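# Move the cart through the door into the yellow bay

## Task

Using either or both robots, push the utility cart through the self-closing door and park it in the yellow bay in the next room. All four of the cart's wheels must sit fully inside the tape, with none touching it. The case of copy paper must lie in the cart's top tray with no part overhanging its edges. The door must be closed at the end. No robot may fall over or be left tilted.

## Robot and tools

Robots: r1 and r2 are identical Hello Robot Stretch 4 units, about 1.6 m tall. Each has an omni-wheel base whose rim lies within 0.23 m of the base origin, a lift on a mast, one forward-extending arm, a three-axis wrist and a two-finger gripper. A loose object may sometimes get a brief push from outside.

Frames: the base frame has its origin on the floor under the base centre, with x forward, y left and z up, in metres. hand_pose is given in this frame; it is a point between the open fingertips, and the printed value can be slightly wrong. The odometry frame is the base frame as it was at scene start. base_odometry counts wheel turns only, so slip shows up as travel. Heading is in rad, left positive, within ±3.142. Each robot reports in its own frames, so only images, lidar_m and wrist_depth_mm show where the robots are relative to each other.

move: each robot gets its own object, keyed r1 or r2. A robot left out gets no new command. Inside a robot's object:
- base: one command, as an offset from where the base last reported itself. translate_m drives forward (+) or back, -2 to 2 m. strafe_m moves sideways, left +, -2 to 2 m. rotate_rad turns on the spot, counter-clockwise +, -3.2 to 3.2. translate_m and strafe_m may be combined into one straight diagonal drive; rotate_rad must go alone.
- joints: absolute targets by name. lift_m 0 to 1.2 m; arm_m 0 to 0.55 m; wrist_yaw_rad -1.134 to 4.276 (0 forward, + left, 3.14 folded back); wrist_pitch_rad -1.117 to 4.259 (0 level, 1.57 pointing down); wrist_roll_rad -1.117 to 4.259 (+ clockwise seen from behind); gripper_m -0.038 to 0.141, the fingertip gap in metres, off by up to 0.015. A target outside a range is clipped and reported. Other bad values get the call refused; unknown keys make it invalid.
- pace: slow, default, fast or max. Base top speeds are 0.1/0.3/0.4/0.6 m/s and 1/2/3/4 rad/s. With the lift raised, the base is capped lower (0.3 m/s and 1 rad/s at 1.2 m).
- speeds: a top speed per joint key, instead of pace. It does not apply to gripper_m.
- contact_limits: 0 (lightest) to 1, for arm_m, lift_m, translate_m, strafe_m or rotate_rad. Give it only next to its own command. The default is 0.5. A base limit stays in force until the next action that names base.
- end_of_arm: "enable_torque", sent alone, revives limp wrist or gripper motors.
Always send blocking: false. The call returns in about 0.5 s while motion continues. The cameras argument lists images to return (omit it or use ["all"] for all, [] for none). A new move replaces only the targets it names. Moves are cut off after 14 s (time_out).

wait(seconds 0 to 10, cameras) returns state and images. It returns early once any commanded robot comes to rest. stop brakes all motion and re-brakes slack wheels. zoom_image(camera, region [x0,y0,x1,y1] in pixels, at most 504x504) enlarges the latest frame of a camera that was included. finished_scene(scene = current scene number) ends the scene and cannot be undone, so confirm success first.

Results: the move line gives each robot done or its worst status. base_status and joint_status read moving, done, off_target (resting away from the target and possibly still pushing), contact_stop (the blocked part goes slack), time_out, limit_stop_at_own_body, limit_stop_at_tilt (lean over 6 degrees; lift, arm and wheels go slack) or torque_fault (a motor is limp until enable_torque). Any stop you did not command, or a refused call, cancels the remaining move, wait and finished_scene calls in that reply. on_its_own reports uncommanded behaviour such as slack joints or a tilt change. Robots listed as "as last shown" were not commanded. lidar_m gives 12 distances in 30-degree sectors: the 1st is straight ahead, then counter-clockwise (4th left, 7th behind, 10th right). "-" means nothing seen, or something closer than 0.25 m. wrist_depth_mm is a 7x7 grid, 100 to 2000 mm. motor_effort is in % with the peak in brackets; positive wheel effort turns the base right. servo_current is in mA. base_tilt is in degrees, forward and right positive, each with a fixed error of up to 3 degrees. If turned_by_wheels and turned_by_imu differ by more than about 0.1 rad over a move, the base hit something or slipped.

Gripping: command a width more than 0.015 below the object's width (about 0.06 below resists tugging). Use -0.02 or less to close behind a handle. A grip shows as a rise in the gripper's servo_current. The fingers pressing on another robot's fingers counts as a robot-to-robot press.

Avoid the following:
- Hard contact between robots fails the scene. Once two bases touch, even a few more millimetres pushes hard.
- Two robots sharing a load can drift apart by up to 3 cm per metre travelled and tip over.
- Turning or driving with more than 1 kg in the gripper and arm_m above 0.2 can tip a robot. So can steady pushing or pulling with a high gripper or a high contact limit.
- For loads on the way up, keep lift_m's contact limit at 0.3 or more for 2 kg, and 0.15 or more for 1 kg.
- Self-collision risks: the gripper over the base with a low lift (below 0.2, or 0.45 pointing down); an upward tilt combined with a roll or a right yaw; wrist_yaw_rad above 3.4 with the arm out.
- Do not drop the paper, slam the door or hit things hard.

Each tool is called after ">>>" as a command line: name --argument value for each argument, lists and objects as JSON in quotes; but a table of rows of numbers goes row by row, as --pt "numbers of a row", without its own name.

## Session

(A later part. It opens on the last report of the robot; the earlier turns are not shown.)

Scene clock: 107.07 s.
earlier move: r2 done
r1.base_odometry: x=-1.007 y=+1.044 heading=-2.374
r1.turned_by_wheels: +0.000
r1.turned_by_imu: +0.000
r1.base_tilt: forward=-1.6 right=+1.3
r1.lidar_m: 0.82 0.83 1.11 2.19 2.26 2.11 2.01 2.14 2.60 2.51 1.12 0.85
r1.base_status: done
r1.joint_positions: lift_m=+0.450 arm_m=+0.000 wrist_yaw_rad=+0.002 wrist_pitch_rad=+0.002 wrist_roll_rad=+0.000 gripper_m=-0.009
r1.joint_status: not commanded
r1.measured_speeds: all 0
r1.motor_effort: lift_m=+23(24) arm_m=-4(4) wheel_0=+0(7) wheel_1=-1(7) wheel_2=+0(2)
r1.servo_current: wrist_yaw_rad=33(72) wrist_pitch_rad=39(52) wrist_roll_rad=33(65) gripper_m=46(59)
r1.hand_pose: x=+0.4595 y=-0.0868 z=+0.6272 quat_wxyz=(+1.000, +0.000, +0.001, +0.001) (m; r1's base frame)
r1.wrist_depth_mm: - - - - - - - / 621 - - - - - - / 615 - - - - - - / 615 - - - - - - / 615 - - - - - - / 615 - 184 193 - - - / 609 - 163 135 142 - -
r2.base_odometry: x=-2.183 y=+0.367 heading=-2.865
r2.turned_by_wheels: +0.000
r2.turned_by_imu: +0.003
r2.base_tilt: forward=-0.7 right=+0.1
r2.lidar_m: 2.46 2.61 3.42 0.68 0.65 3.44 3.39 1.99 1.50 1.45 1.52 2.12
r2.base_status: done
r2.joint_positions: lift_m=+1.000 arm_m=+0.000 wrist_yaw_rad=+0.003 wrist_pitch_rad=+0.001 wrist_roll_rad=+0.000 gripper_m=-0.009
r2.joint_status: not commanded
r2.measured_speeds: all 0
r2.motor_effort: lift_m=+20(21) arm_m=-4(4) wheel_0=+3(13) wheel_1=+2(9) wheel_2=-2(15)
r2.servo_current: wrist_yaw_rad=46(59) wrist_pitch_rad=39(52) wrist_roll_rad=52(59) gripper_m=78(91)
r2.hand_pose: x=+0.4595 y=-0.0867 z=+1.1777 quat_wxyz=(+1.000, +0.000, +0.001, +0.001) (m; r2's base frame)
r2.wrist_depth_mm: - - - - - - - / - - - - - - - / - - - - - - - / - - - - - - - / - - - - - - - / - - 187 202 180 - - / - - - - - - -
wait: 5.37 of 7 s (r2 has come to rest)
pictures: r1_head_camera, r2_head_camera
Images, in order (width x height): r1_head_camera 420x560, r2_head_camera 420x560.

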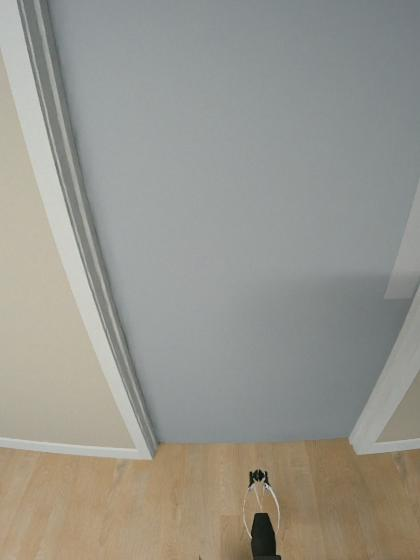

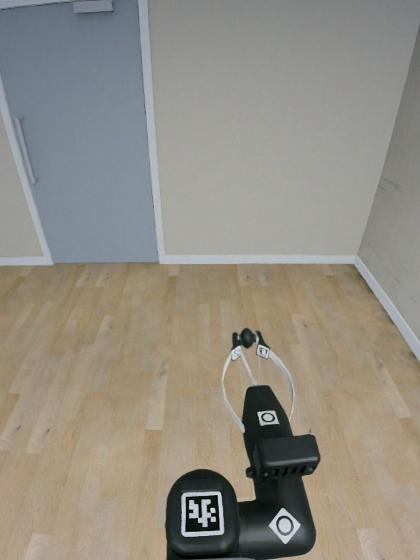

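>>> move --r1 '{"base":{"strafe_m":-0.13}}' --r2 '{"base":{"translate_m":0.6},"pace":"fast"}' --blocking false --cameras '[]'

>>> wait --seconds 1.2 --cameras '[]'

>>> wait --seconds 1.7 --cameras '[]'

>>> move --r2 '{"base":{"translate_m":0.49,"strafe_m":0.41}}' --blocking false --cameras '[]'

>>> wait --seconds 5 --cameras '[]'

>>> move --r2 '{"base":{"rotate_rad":0.785}}' --r1 '{"joints":{"arm_m":0.45},"contact_limits":{"arm_m":0.7},"pace":"slow"}' --blocking false --cameras '[]'

>>> wait --seconds 2.5 --cameras '[]'

>>> wait --seconds 5 --cameras '["r1_head_camera","r2_head_camera"]'

Scene clock: 124.17 s.
move: r1 moving; r2 moving
r1.base_odometry: x=-1.032 y=+1.070 heading=-2.374
r1.turned_by_wheels: +0.000
r1.turned_by_imu: +0.000
r1.base_tilt: forward=-1.6 right=+1.3
r1.lidar_m: 0.81 0.85 1.07 2.23 2.34 2.11 2.01 2.13 2.57 2.47 1.11 0.86
r1.base_status: strafe_m moving
r1.joint_positions: lift_m=+0.450 arm_m=+0.000 wrist_yaw_rad=+0.002 wrist_pitch_rad=+0.002 wrist_roll_rad=+0.000 gripper_m=-0.009
r1.joint_status: not commanded
r1.measured_speeds: translate_m=+0.000 strafe_m=-0.141 rotate_rad=+0.000 lift_m=+0.000 arm_m=+0.000 wrist_yaw_rad=+0.000 wrist_pitch_rad=+0.000 wrist_roll_rad=+0.000
r1.motor_effort: lift_m=+23(23) arm_m=-4(4) wheel_0=+8(10) wheel_1=-10(10) wheel_2=+0(1)
r1.servo_current: wrist_yaw_rad=46(59) wrist_pitch_rad=39(46) wrist_roll_rad=52(65) gripper_m=46(52)
r1.hand_pose: x=+0.4595 y=-0.0868 z=+0.6272 quat_wxyz=(+1.000, +0.000, +0.001, +0.001) (m; r1's base frame)
r1.wrist_depth_mm: - - - - - - - / - - - - - - - / - - - - - - - / - - - - - - - / - - - - - - - / 627 - 184 194 - - - / - - 163 135 142 - -
r2.base_odometry: x=-2.219 y=+0.357 heading=-2.864
r2.turned_by_wheels: +0.000
r2.turned_by_imu: +0.001
r2.base_tilt: forward=-0.6 right=+0.1
r2.lidar_m: 2.42 2.58 3.38 0.67 0.66 3.47 3.44 1.99 1.52 1.42 1.53 2.16
r2.base_status: translate_m moving
r2.joint_positions: lift_m=+1.000 arm_m=+0.000 wrist_yaw_rad=+0.003 wrist_pitch_rad=+0.001 wrist_roll_rad=+0.000 gripper_m=-0.009
r2.joint_status: not commanded
r2.measured_speeds: translate_m=+0.146 strafe_m=+0.000 rotate_rad=-0.003 lift_m=+0.000 arm_m=+0.000 wrist_yaw_rad=+0.000 wrist_pitch_rad=+0.000 wrist_roll_rad=+0.000
r2.motor_effort: lift_m=+21(21) arm_m=-4(4) wheel_0=+5(9) wheel_1=+6(8) wheel_2=-14(14)
r2.servo_current: wrist_yaw_rad=46(52) wrist_pitch_rad=39(46) wrist_roll_rad=52(65) gripper_m=85(85)
r2.hand_pose: x=+0.4595 y=-0.0867 z=+1.1777 quat_wxyz=(+1.000, +0.000, +0.001, +0.001) (m; r2's base frame)
r2.wrist_depth_mm: - - - - - - - / - - - - - - - / - - - - - - - / - - - - - - - / - - - - - - - / - - 187 202 180 - - / - - - - - - -
pictures: none
No camera images: "cameras" was empty.

Scene clock: 125.30 s.
earlier move: r1 done; r2 moving
r1.base_odometry: x=-1.097 y=+1.137 heading=-2.374
r1.turned_by_wheels: +0.000
r1.turned_by_imu: -0.001
r1.base_tilt: forward=-1.5 right=+1.3
r1.lidar_m: 0.82 0.88 1.10 2.34 2.45 2.11 2.03 2.14 2.46 2.36 1.07 0.87
r1.base_status: done
r1.joint_positions: lift_m=+0.450 arm_m=+0.000 wrist_yaw_rad=+0.002 wrist_pitch_rad=+0.002 wrist_roll_rad=+0.000 gripper_m=-0.009
r1.joint_status: not commanded
r1.measured_speeds: all 0
r1.motor_effort: lift_m=+23(24) arm_m=-4(4) wheel_0=+2(11) wheel_1=+0(10) wheel_2=+0(2)
r1.servo_current: wrist_yaw_rad=52(65) wrist_pitch_rad=39(52) wrist_roll_rad=59(65) gripper_m=46(59)
r1.hand_pose: x=+0.4595 y=-0.0868 z=+0.6272 quat_wxyz=(+1.000, +0.000, +0.001, +0.001) (m; r1's base frame)
r1.wrist_depth_mm: - - - - - 621 597 / - - - - - - 609 / - - - - - - 615 / - - - - - - 621 / - - - - - - 615 / - - 184 195 - - 615 / - - 163 135 142 - 621
r2.base_odometry: x=-2.542 y=+0.265 heading=-2.864
r2.turned_by_wheels: +0.000
r2.turned_by_imu: +0.000
r2.base_tilt: forward=-0.6 right=+0.1
r2.lidar_m: 2.10 2.23 3.08 0.83 0.80 0.90 3.78 2.04 1.52 1.45 1.53 2.17
r2.base_status: translate_m moving
r2.joint_positions: lift_m=+1.000 arm_m=+0.000 wrist_yaw_rad=+0.003 wrist_pitch_rad=+0.001 wrist_roll_rad=+0.000 gripper_m=-0.009
r2.joint_status: not commanded
r2.measured_speeds: translate_m=+0.360 strafe_m=+0.000 rotate_rad=-0.002 lift_m=+0.000 arm_m=+0.000 wrist_yaw_rad=+0.000 wrist_pitch_rad=+0.000 wrist_roll_rad=+0.000
r2.motor_effort: lift_m=+21(21) arm_m=-4(4) wheel_0=+7(12) wheel_1=+8(9) wheel_2=-10(15)
r2.servo_current: wrist_yaw_rad=52(59) wrist_pitch_rad=39(46) wrist_roll_rad=39(65) gripper_m=78(91)
r2.hand_pose: x=+0.4595 y=-0.0867 z=+1.1777 quat_wxyz=(+1.000, +0.000, +0.001, +0.001) (m; r2's base frame)
r2.wrist_depth_mm: - - - - - - - / - - - - - - - / - - - - - - - / - - - - - - - / - - - - - - - / - - 181 192 176 - - / - 139 - - - - -
wait: 1.13 of 1.2 s (r1 has come to rest)
pictures: none
No camera images: "cameras" was empty.

Scene clock: 126.83 s.
earlier move: r2 done
r1.base_odometry: x=-1.097 y=+1.137 heading=-2.374
r1.turned_by_wheels: +0.000
r1.turned_by_imu: +0.000
r1.base_tilt: forward=-1.6 right=+1.3
r1.lidar_m: 0.82 0.88 1.07 2.34 2.44 2.11 2.01 2.12 2.44 2.36 1.09 0.89
r1.base_status: done
r1.joint_positions: lift_m=+0.450 arm_m=+0.000 wrist_yaw_rad=+0.002 wrist_pitch_rad=+0.002 wrist_roll_rad=+0.000 gripper_m=-0.009
r1.joint_status: not commanded
r1.measured_speeds: all 0
r1.motor_effort: lift_m=+23(24) arm_m=-4(4) wheel_0=+2(11) wheel_1=+0(10) wheel_2=+0(2)
r1.servo_current: wrist_yaw_rad=39(65) wrist_pitch_rad=39(52) wrist_roll_rad=46(72) gripper_m=46(59)
r1.hand_pose: x=+0.4595 y=-0.0868 z=+0.6272 quat_wxyz=(+1.000, +0.000, +0.001, +0.001) (m; r1's base frame)
r1.wrist_depth_mm: - - - - - - 597 / - - - - - - 609 / - - - - - - 615 / - - - - - - 615 / - - - - - - 615 / - - 184 194 - - 621 / - - 163 135 142 - 615
r2.base_odometry: x=-2.760 y=+0.203 heading=-2.864
r2.turned_by_wheels: +0.000
r2.turned_by_imu: +0.001
r2.base_tilt: forward=-0.7 right=+0.1
r2.lidar_m: 1.88 1.99 2.77 3.29 0.91 0.98 4.04 2.02 1.51 1.46 1.53 1.95
r2.base_status: done
r2.joint_positions: lift_m=+1.000 arm_m=+0.000 wrist_yaw_rad=+0.003 wrist_pitch_rad=+0.001 wrist_roll_rad=+0.000 gripper_m=-0.009
r2.joint_status: not commanded
r2.measured_speeds: all 0
r2.motor_effort: lift_m=+21(21) arm_m=-4(4) wheel_0=+3(12) wheel_1=+3(9) wheel_2=+0(15)
r2.servo_current: wrist_yaw_rad=46(59) wrist_pitch_rad=39(52) wrist_roll_rad=46(65) gripper_m=85(91)
r2.hand_pose: x=+0.4595 y=-0.0867 z=+1.1777 quat_wxyz=(+1.000, +0.000, +0.001, +0.001) (m; r2's base frame)
r2.wrist_depth_mm: - - - - - - - / - - - - - - - / - - - - - - - / - - - - - - - / - - - - - - - / - - 181 193 176 - - / - - - - - - -
wait: 1.53 of 1.7 s (r2 has come to rest)
pictures: none
No camera images: "cameras" was empty.

Scene clock: 127.33 s.
move: r2 moving
r1: as last shown
r1.lidar_m: 0.83 0.87 1.08 2.34 2.45 2.10 1.99 2.13 2.47 2.39 1.09 0.86
r1.motor_effort: lift_m=+23(24) arm_m=-3(4) wheel_0=+2(2) wheel_1=-1(1) wheel_2=+0(0)
r1.servo_current: wrist_yaw_rad=59(59) wrist_pitch_rad=46(52) wrist_roll_rad=46(65) gripper_m=52(52)
r1.wrist_depth_mm: - - - - - - 609 / - - - - - - 609 / - - - - - - 603 / - - - - - - 615 / - - - - - - 621 / - - 184 195 - - 627 / - - 163 135 142 - 621
r2.base_odometry: x=-2.779 y=+0.175 heading=-2.865
r2.turned_by_wheels: -0.001
r2.turned_by_imu: +0.000
r2.base_tilt: forward=-0.7 right=+0.1
r2.lidar_m: 1.85 1.97 2.74 3.26 0.92 0.97 4.06 2.05 1.54 1.47 1.53 1.93
r2.base_status: translate_m moving; strafe_m moving
r2.joint_positions: lift_m=+1.000 arm_m=+0.000 wrist_yaw_rad=+0.002 wrist_pitch_rad=+0.001 wrist_roll_rad=+0.000 gripper_m=-0.009
r2.joint_status: not commanded
r2.measured_speeds: translate_m=+0.098 strafe_m=+0.083 rotate_rad=-0.004 lift_m=+0.000 arm_m=+0.000 wrist_yaw_rad=+0.000 wrist_pitch_rad=+0.000 wrist_roll_rad=+0.000
r2.motor_effort: lift_m=+21(21) arm_m=-4(4) wheel_0=-4(7) wheel_1=+9(12) wheel_2=-10(12)
r2.servo_current: wrist_yaw_rad=39(52) wrist_pitch_rad=46(46) wrist_roll_rad=39(59) gripper_m=85(91)
r2.hand_pose: x=+0.4595 y=-0.0867 z=+1.1777 quat_wxyz=(+1.000, +0.000, +0.001, +0.001) (m; r2's base frame)
r2.wrist_depth_mm: - - - - - - - / - - - - - - - / - - - - - - - / - - - - - - - / - - - - - - - / - - 181 193 176 - - / - - - - - - -
pictures: none
No camera images: "cameras" was empty.

Scene clock: 130.37 s.
earlier move: r2 done
r1.base_odometry: x=-1.097 y=+1.137 heading=-2.374
r1.turned_by_wheels: +0.000
r1.turned_by_imu: +0.000
r1.base_tilt: forward=-1.5 right=+1.3
r1.lidar_m: 0.83 0.87 1.09 2.33 2.44 2.09 2.01 2.13 2.46 2.36 1.09 0.87
r1.base_status: not commanded
r1.joint_positions: lift_m=+0.450 arm_m=+0.000 wrist_yaw_rad=+0.002 wrist_pitch_rad=+0.002 wrist_roll_rad=+0.000 gripper_m=-0.009
r1.joint_status: not commanded
r1.measured_speeds: all 0
r1.motor_effort: lift_m=+24(24) arm_m=-4(4) wheel_0=+2(2) wheel_1=+0(1) wheel_2=+0(0)
r1.servo_current: wrist_yaw_rad=52(72) wrist_pitch_rad=39(52) wrist_roll_rad=46(65) gripper_m=46(59)
r1.hand_pose: x=+0.4595 y=-0.0868 z=+0.6272 quat_wxyz=(+1.000, +0.000, +0.001, +0.001) (m; r1's base frame)
r1.wrist_depth_mm: - - - - - - 603 / - - - - - - 603 / - - - - - - 615 / - - - - - - 621 / - - - - - - 621 / - - 184 195 - - 621 / - - 163 135 142 - 615
r2.base_odometry: x=-3.119 y=-0.325 heading=-2.864
r2.turned_by_wheels: +0.000
r2.turned_by_imu: +0.002
r2.base_tilt: forward=-0.7 right=+0.0
r2.lidar_m: 1.39 1.48 2.10 2.85 2.99 0.97 1.19 2.63 1.94 1.87 1.95 1.47
r2.base_status: done
r2.joint_positions: lift_m=+1.000 arm_m=+0.000 wrist_yaw_rad=+0.002 wrist_pitch_rad=+0.001 wrist_roll_rad=+0.000 gripper_m=-0.009
r2.joint_status: not commanded
r2.measured_speeds: all 0
r2.motor_effort: lift_m=+20(21) arm_m=-4(4) wheel_0=-4(9) wheel_1=+3(12) wheel_2=-5(13)
r2.servo_current: wrist_yaw_rad=59(65) wrist_pitch_rad=39(46) wrist_roll_rad=39(65) gripper_m=85(91)
r2.hand_pose: x=+0.4595 y=-0.0867 z=+1.1777 quat_wxyz=(+1.000, +0.000, +0.001, +0.001) (m; r2's base frame)
r2.wrist_depth_mm: - - - - - - - / - - - - - - - / - - - - - - - / - - - - - - - / - - - - - - - / - - 181 192 176 - - / - - - - - - -
wait: 3.03 of 5 s (r2 has come to rest)
pictures: none
No camera images: "cameras" was empty.

Scene clock: 130.87 s.
move: r1 moving; r2 moving
r1.base_odometry: x=-1.097 y=+1.137 heading=-2.374
r1.turned_by_wheels: +0.000
r1.turned_by_imu: +0.000
r1.base_tilt: forward=-1.6 right=+1.3
r1.lidar_m: 0.84 0.86 1.07 2.34 2.42 2.10 2.03 2.13 2.46 2.36 1.10 0.88
r1.base_status: not commanded
r1.joint_positions: lift_m=+0.450 arm_m=+0.013 wrist_yaw_rad=+0.002 wrist_pitch_rad=+0.002 wrist_roll_rad=+0.000 gripper_m=-0.009
r1.joint_status: arm_m moving
r1.measured_speeds: translate_m=+0.000 strafe_m=+0.000 rotate_rad=+0.000 lift_m=+0.000 arm_m=+0.049 wrist_yaw_rad=+0.000 wrist_pitch_rad=+0.000 wrist_roll_rad=+0.000
r1.motor_effort: lift_m=+23(23) arm_m=+6(7) wheel_0=+1(2) wheel_1=+0(1) wheel_2=+0(0)
r1.servo_current: wrist_yaw_rad=52(52) wrist_pitch_rad=46(46) wrist_roll_rad=59(59) gripper_m=52(52)
r1.contact_limits: arm_m 0.7
r1.hand_pose: x=+0.4721 y=-0.0868 z=+0.6272 quat_wxyz=(+1.000, +0.000, +0.001, +0.001) (m; r1's base frame)
r1.wrist_depth_mm: - - - - - - 603 / - - - - - - 615 / - - - - - - 591 / - - - - - - 591 / - - - - - - 591 / - - 185 195 - - 591 / - - 162 135 142 - 615
r2.base_odometry: x=-3.119 y=-0.325 heading=-2.663
r2.turned_by_wheels: +0.202
r2.turned_by_imu: +0.196
r2.base_tilt: forward=-0.7 right=+0.1
r2.lidar_m: 1.40 1.62 2.69 2.86 1.19 0.98 4.05 2.25 1.88 1.90 1.68 1.39
r2.base_status: rotate_rad moving
r2.joint_positions: lift_m=+1.000 arm_m=+0.000 wrist_yaw_rad=+0.002 wrist_pitch_rad=+0.001 wrist_roll_rad=+0.000 gripper_m=-0.009
r2.joint_status: not commanded
r2.measured_speeds: translate_m=+0.001 strafe_m=+0.001 rotate_rad=+0.782 lift_m=+0.000 arm_m=+0.000 wrist_yaw_rad=+0.000 wrist_pitch_rad=+0.000 wrist_roll_rad=+0.000
r2.motor_effort: lift_m=+21(21) arm_m=-4(4) wheel_0=-8(10) wheel_1=-9(9) wheel_2=-9(11)
r2.servo_current: wrist_yaw_rad=52(59) wrist_pitch_rad=39(46) wrist_roll_rad=52(52) gripper_m=78(85)
r2.hand_pose: x=+0.4595 y=-0.0867 z=+1.1777 quat_wxyz=(+1.000, +0.000, +0.001, +0.001) (m; r2's base frame)
r2.wrist_depth_mm: - - - - - - - / - - - - - - - / - - - - - - - / - - - - - - - / - - - - - - - / - 1397 181 192 177 - - / - - - - - - -
pictures: none
No camera images: "cameras" was empty.

Scene clock: 132.07 s.
earlier move: r1 moving; r2 done
r1.base_odometry: x=-1.097 y=+1.137 heading=-2.374
r1.turned_by_wheels: +0.000
r1.turned_by_imu: +0.000
r1.base_tilt: forward=-1.7 right=+1.3
r1.lidar_m: 0.82 0.88 1.09 2.32 2.44 2.12 2.01 2.11 2.47 2.37 1.06 0.86
r1.base_status: not commanded
r1.joint_positions: lift_m=+0.450 arm_m=+0.120 wrist_yaw_rad=+0.002 wrist_pitch_rad=+0.002 wrist_roll_rad=+0.000 gripper_m=-0.009
r1.joint_status: arm_m moving
r1.measured_speeds: translate_m=+0.000 strafe_m=+0.000 rotate_rad=+0.000 lift_m=+0.000 arm_m=+0.100 wrist_yaw_rad=+0.000 wrist_pitch_rad=+0.000 wrist_roll_rad=+0.000
r1.motor_effort: lift_m=+23(24) arm_m=+4(7) wheel_0=+2(2) wheel_1=-1(1) wheel_2=+0(0)
r1.servo_current: wrist_yaw_rad=46(65) wrist_pitch_rad=39(46) wrist_roll_rad=52(65) gripper_m=52(59)
r1.contact_limits: arm_m 0.7
r1.hand_pose: x=+0.5798 y=-0.0868 z=+0.6272 quat_wxyz=(+1.000, +0.000, +0.001, +0.001) (m; r1's base frame)
r1.wrist_depth_mm: 500 500 496 504 504 504 508 / 496 504 504 504 504 508 504 / 496 500 504 504 504 508 508 / 500 504 500 508 504 508 517 / 500 500 504 504 508 512 517 / 504 504 508 203 512 512 512 / 508 508 181 185 152 521 517
r2.base_odometry: x=-3.119 y=-0.325 heading=-2.080
r2.turned_by_wheels: +0.582
r2.turned_by_imu: +0.567
r2.base_tilt: forward=-0.7 right=+0.1
r2.lidar_m: 1.63 2.85 2.86 1.08 0.97 3.76 2.20 1.88 1.88 1.64 1.39 1.40
r2.base_status: done
r2.joint_positions: lift_m=+1.000 arm_m=+0.000 wrist_yaw_rad=+0.002 wrist_pitch_rad=+0.001 wrist_roll_rad=+0.000 gripper_m=-0.009
r2.joint_status: not commanded
r2.measured_speeds: all 0
r2.motor_effort: lift_m=+21(21) arm_m=-4(4) wheel_0=-2(10) wheel_1=-3(9) wheel_2=-5(11)
r2.servo_current: wrist_yaw_rad=52(59) wrist_pitch_rad=39(46) wrist_roll_rad=46(65) gripper_m=85(91)
r2.hand_pose: x=+0.4595 y=-0.0867 z=+1.1777 quat_wxyz=(+1.000, +0.000, +0.001, +0.001) (m; r2's base frame)
r2.wrist_depth_mm: - - - - 1430 - - / - - - - - - - / - - - - - - - / - - - - - - - / - - - 216 - - - / - - 187 193 176 - - / - - - - - - -
wait: 1.20 of 2.5 s (r2 has come to rest)
pictures: none
No camera images: "cameras" was empty.

Scene clock: 135.70 s.
earlier move: r1 contact_stop
r1.base_odometry: x=-1.097 y=+1.137 heading=-2.374
r1.turned_by_wheels: +0.001
r1.turned_by_imu: +0.014
r1.base_tilt: forward=-1.6 right=+1.3
r1.lidar_m: 0.83 0.87 1.10 2.33 2.45 2.11 2.01 2.13 2.47 2.37 1.09 0.87
r1.base_status: not commanded
r1.joint_positions: lift_m=+0.450 arm_m=+0.396 wrist_yaw_rad=-0.003 wrist_pitch_rad=+0.002 wrist_roll_rad=+0.000 gripper_m=-0.010
r1.joint_status: arm_m contact_stop (moved +0.396 of +0.450)
r1.measured_speeds: all 0
r1.on_its_own: arm_m is slack since a contact_stop (your +0.450 is given up)
r1.motor_effort: lift_m=+23(24) arm_m=+0(24) wheel_0=+6(12) wheel_1=+4(9) wheel_2=-3(17)
r1.servo_current: wrist_yaw_rad=65(72) wrist_pitch_rad=39(52) wrist_roll_rad=59(72) gripper_m=46(59)
r1.contact_limits: arm_m 0.7
r1.hand_pose: x=+0.8551 y=-0.0882 z=+0.6272 quat_wxyz=(+1.000, +0.000, +0.001, -0.001) (m; r1's base frame)
r1.wrist_depth_mm: 226 227 227 229 231 231 231 / 225 228 228 230 230 231 232 / 227 229 229 230 231 233 233 / 228 229 229 230 232 232 235 / 228 229 229 231 233 234 234 / 230 230 187 200 233 234 235 / 229 229 231 156 153 235 236
r2.base_odometry: x=-3.119 y=-0.325 heading=-2.080
r2.turned_by_wheels: +0.000
r2.turned_by_imu: +0.001
r2.base_tilt: forward=-0.7 right=+0.0
r2.lidar_m: 1.62 2.85 2.86 1.07 0.98 3.77 2.17 1.89 1.89 1.61 1.38 1.42
r2.base_status: done
r2.joint_positions: lift_m=+1.000 arm_m=+0.000 wrist_yaw_rad=+0.002 wrist_pitch_rad=+0.001 wrist_roll_rad=+0.000 gripper_m=-0.009
r2.joint_status: not commanded
r2.measured_speeds: all 0
r2.motor_effort: lift_m=+20(21) arm_m=-4(4) wheel_0=-3(10) wheel_1=-3(9) wheel_2=-5(11)
r2.servo_current: wrist_yaw_rad=39(65) wrist_pitch_rad=39(52) wrist_roll_rad=46(65) gripper_m=85(91)
r2.hand_pose: x=+0.4595 y=-0.0867 z=+1.1777 quat_wxyz=(+1.000, +0.000, +0.001, +0.001) (m; r2's base frame)
r2.wrist_depth_mm: - - - - 1430 - - / - - - - - - - / - - - - - - - / - - - - - - - / - - - 216 - - - / - - 187 192 176 - - / - - - - - - -
wait: 3.63 of 5 s (r1 has come to rest)
pictures: r1_head_camera, r2_head_camera
Images, in order (width x height): r1_head_camera 420x560, r2_head_camera 420x560.

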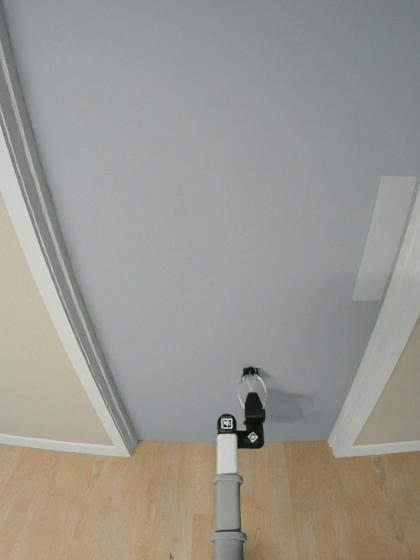

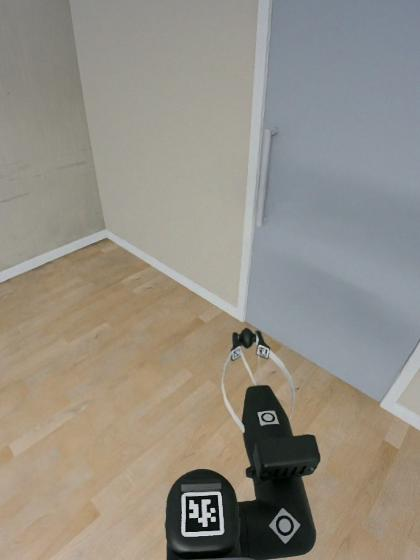

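>>> move --r1 '{"base":{"translate_m":0.4},"joints":{"arm_m":0.39},"contact_limits":{"translate_m":0.7,"arm_m":0.9},"pace":"slow"}' --blocking false --cameras '[]'

>>> wait --seconds 6 --cameras '["r1_head_camera","r2_head_camera"]'

Scene clock: 143.40 s.
move: r1 moving
r1.base_odometry: x=-1.105 y=+1.129 heading=-2.373
r1.turned_by_wheels: +0.001
r1.turned_by_imu: +0.000
r1.base_tilt: forward=-1.6 right=+1.3
r1.lidar_m: 0.81 0.86 1.11 2.34 2.44 2.11 2.01 2.14 2.47 2.37 1.09 0.84
r1.base_status: translate_m moving
r1.joint_positions: lift_m=+0.450 arm_m=+0.390 wrist_yaw_rad=-0.003 wrist_pitch_rad=+0.002 wrist_roll_rad=+0.000 gripper_m=-0.010
r1.joint_status: arm_m moving
r1.measured_speeds: translate_m=+0.047 strafe_m=+0.000 rotate_rad=-0.004 lift_m=+0.000 arm_m=-0.003 wrist_yaw_rad=+0.000 wrist_pitch_rad=+0.000 wrist_roll_rad=+0.000
r1.motor_effort: lift_m=+23(23) arm_m=+4(5) wheel_0=+12(13) wheel_1=+10(10) wheel_2=-12(12)
r1.servo_current: wrist_yaw_rad=39(65) wrist_pitch_rad=39(52) wrist_roll_rad=52(59) gripper_m=33(46)
r1.contact_limits: arm_m 0.9; translate_m 0.7
r1.hand_pose: x=+0.8489 y=-0.0882 z=+0.6272 quat_wxyz=(+1.000, +0.000, +0.001, -0.001) (m; r1's base frame)
r1.wrist_depth_mm: 222 222 224 224 225 227 229 / 220 224 224 226 227 229 229 / 222 224 225 226 228 229 230 / 224 224 225 227 229 229 231 / 223 225 226 229 229 230 231 / 224 225 190 213 229 231 232 / 224 157 228 154 178 232 232
r2: as last shown
r2.turned_by_imu: +0.000
r2.lidar_m: 1.61 2.85 2.87 1.10 0.98 3.76 2.18 1.89 1.89 1.64 1.40 1.40
r2.motor_effort: lift_m=+21(21) arm_m=-4(4) wheel_0=-2(3) wheel_1=-3(3) wheel_2=-5(5)
r2.servo_current: wrist_yaw_rad=46(59) wrist_pitch_rad=46(46) wrist_roll_rad=59(59) gripper_m=85(85)
r2.wrist_depth_mm: - - - - 1397 - - / - - - - - - - / - - - - - - - / - - - - - - - / - - - 216 - - - / - - 187 193 176 - - / - - - - - - -
pictures: none
No camera images: "cameras" was empty.

Scene clock: 148.17 s.
earlier move: r1 done
r1.base_odometry: x=-1.385 y=+0.860 heading=-2.376
r1.turned_by_wheels: -0.003
r1.turned_by_imu: +0.015
r1.base_tilt: forward=-1.6 right=+1.2
r1.lidar_m: 0.66 0.62 0.60 1.68 2.44 2.50 2.40 2.56 2.47 1.37 0.66 0.96
r1.base_status: done
r1.joint_positions: lift_m=+0.450 arm_m=+0.389 wrist_yaw_rad=-0.016 wrist_pitch_rad=+0.002 wrist_roll_rad=+0.000 gripper_m=-0.010
r1.joint_status: all done
r1.measured_speeds: all 0
r1.motor_effort: lift_m=+23(24) arm_m=+13(13) wheel_0=-4(15) wheel_1=+1(14) wheel_2=-21(30)
r1.servo_current: wrist_yaw_rad=91(117) wrist_pitch_rad=39(52) wrist_roll_rad=46(72) gripper_m=46(52)
r1.contact_limits: arm_m 0.9; translate_m 0.7
r1.hand_pose: x=+0.8471 y=-0.0921 z=+0.6272 quat_wxyz=(+1.000, +0.000, +0.001, -0.008) (m; r1's base frame)
r1.wrist_depth_mm: 152 176 198 233 282 357 - / 153 173 198 233 281 357 - / 156 173 199 234 282 357 - / 153 174 204 234 283 359 - / 154 174 200 236 283 359 - / 153 174 191 198 185 362 1921 / 156 170 164 178 286 135 1397
r2.base_odometry: x=-3.119 y=-0.325 heading=-2.080
r2.turned_by_wheels: +0.000
r2.turned_by_imu: +0.001
r2.base_tilt: forward=-0.7 right=+0.1
r2.lidar_m: 1.10 2.86 2.86 1.10 1.00 3.76 2.20 1.89 1.89 1.61 1.38 1.14
r2.base_status: not commanded
r2.joint_positions: lift_m=+1.000 arm_m=+0.000 wrist_yaw_rad=+0.002 wrist_pitch_rad=+0.001 wrist_roll_rad=+0.000 gripper_m=-0.009
r2.joint_status: not commanded
r2.measured_speeds: all 0
r2.motor_effort: lift_m=+21(21) arm_m=-4(4) wheel_0=-2(3) wheel_1=-3(4) wheel_2=-5(5)
r2.servo_current: wrist_yaw_rad=52(72) wrist_pitch_rad=46(46) wrist_roll_rad=59(59) gripper_m=78(91)
r2.hand_pose: x=+0.4595 y=-0.0867 z=+1.1777 quat_wxyz=(+1.000, +0.000, +0.001, +0.001) (m; r2's base frame)
r2.wrist_depth_mm: - - - - - - - / - - - - - - - / - - - 931 - - - / - - - 917 - - - / - - - 842 - - - / - - 187 193 177 - - / - - - - - - -
wait: 4.77 of 6 s (r1 has come to rest)
pictures: r1_head_camera, r2_head_camera
Images, in order (width x height): r1_head_camera 420x560, r2_head_camera 420x560.

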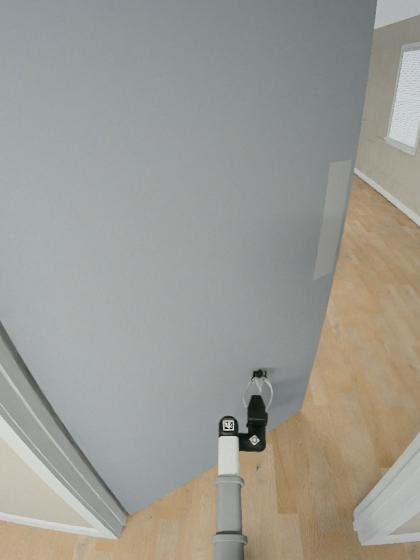

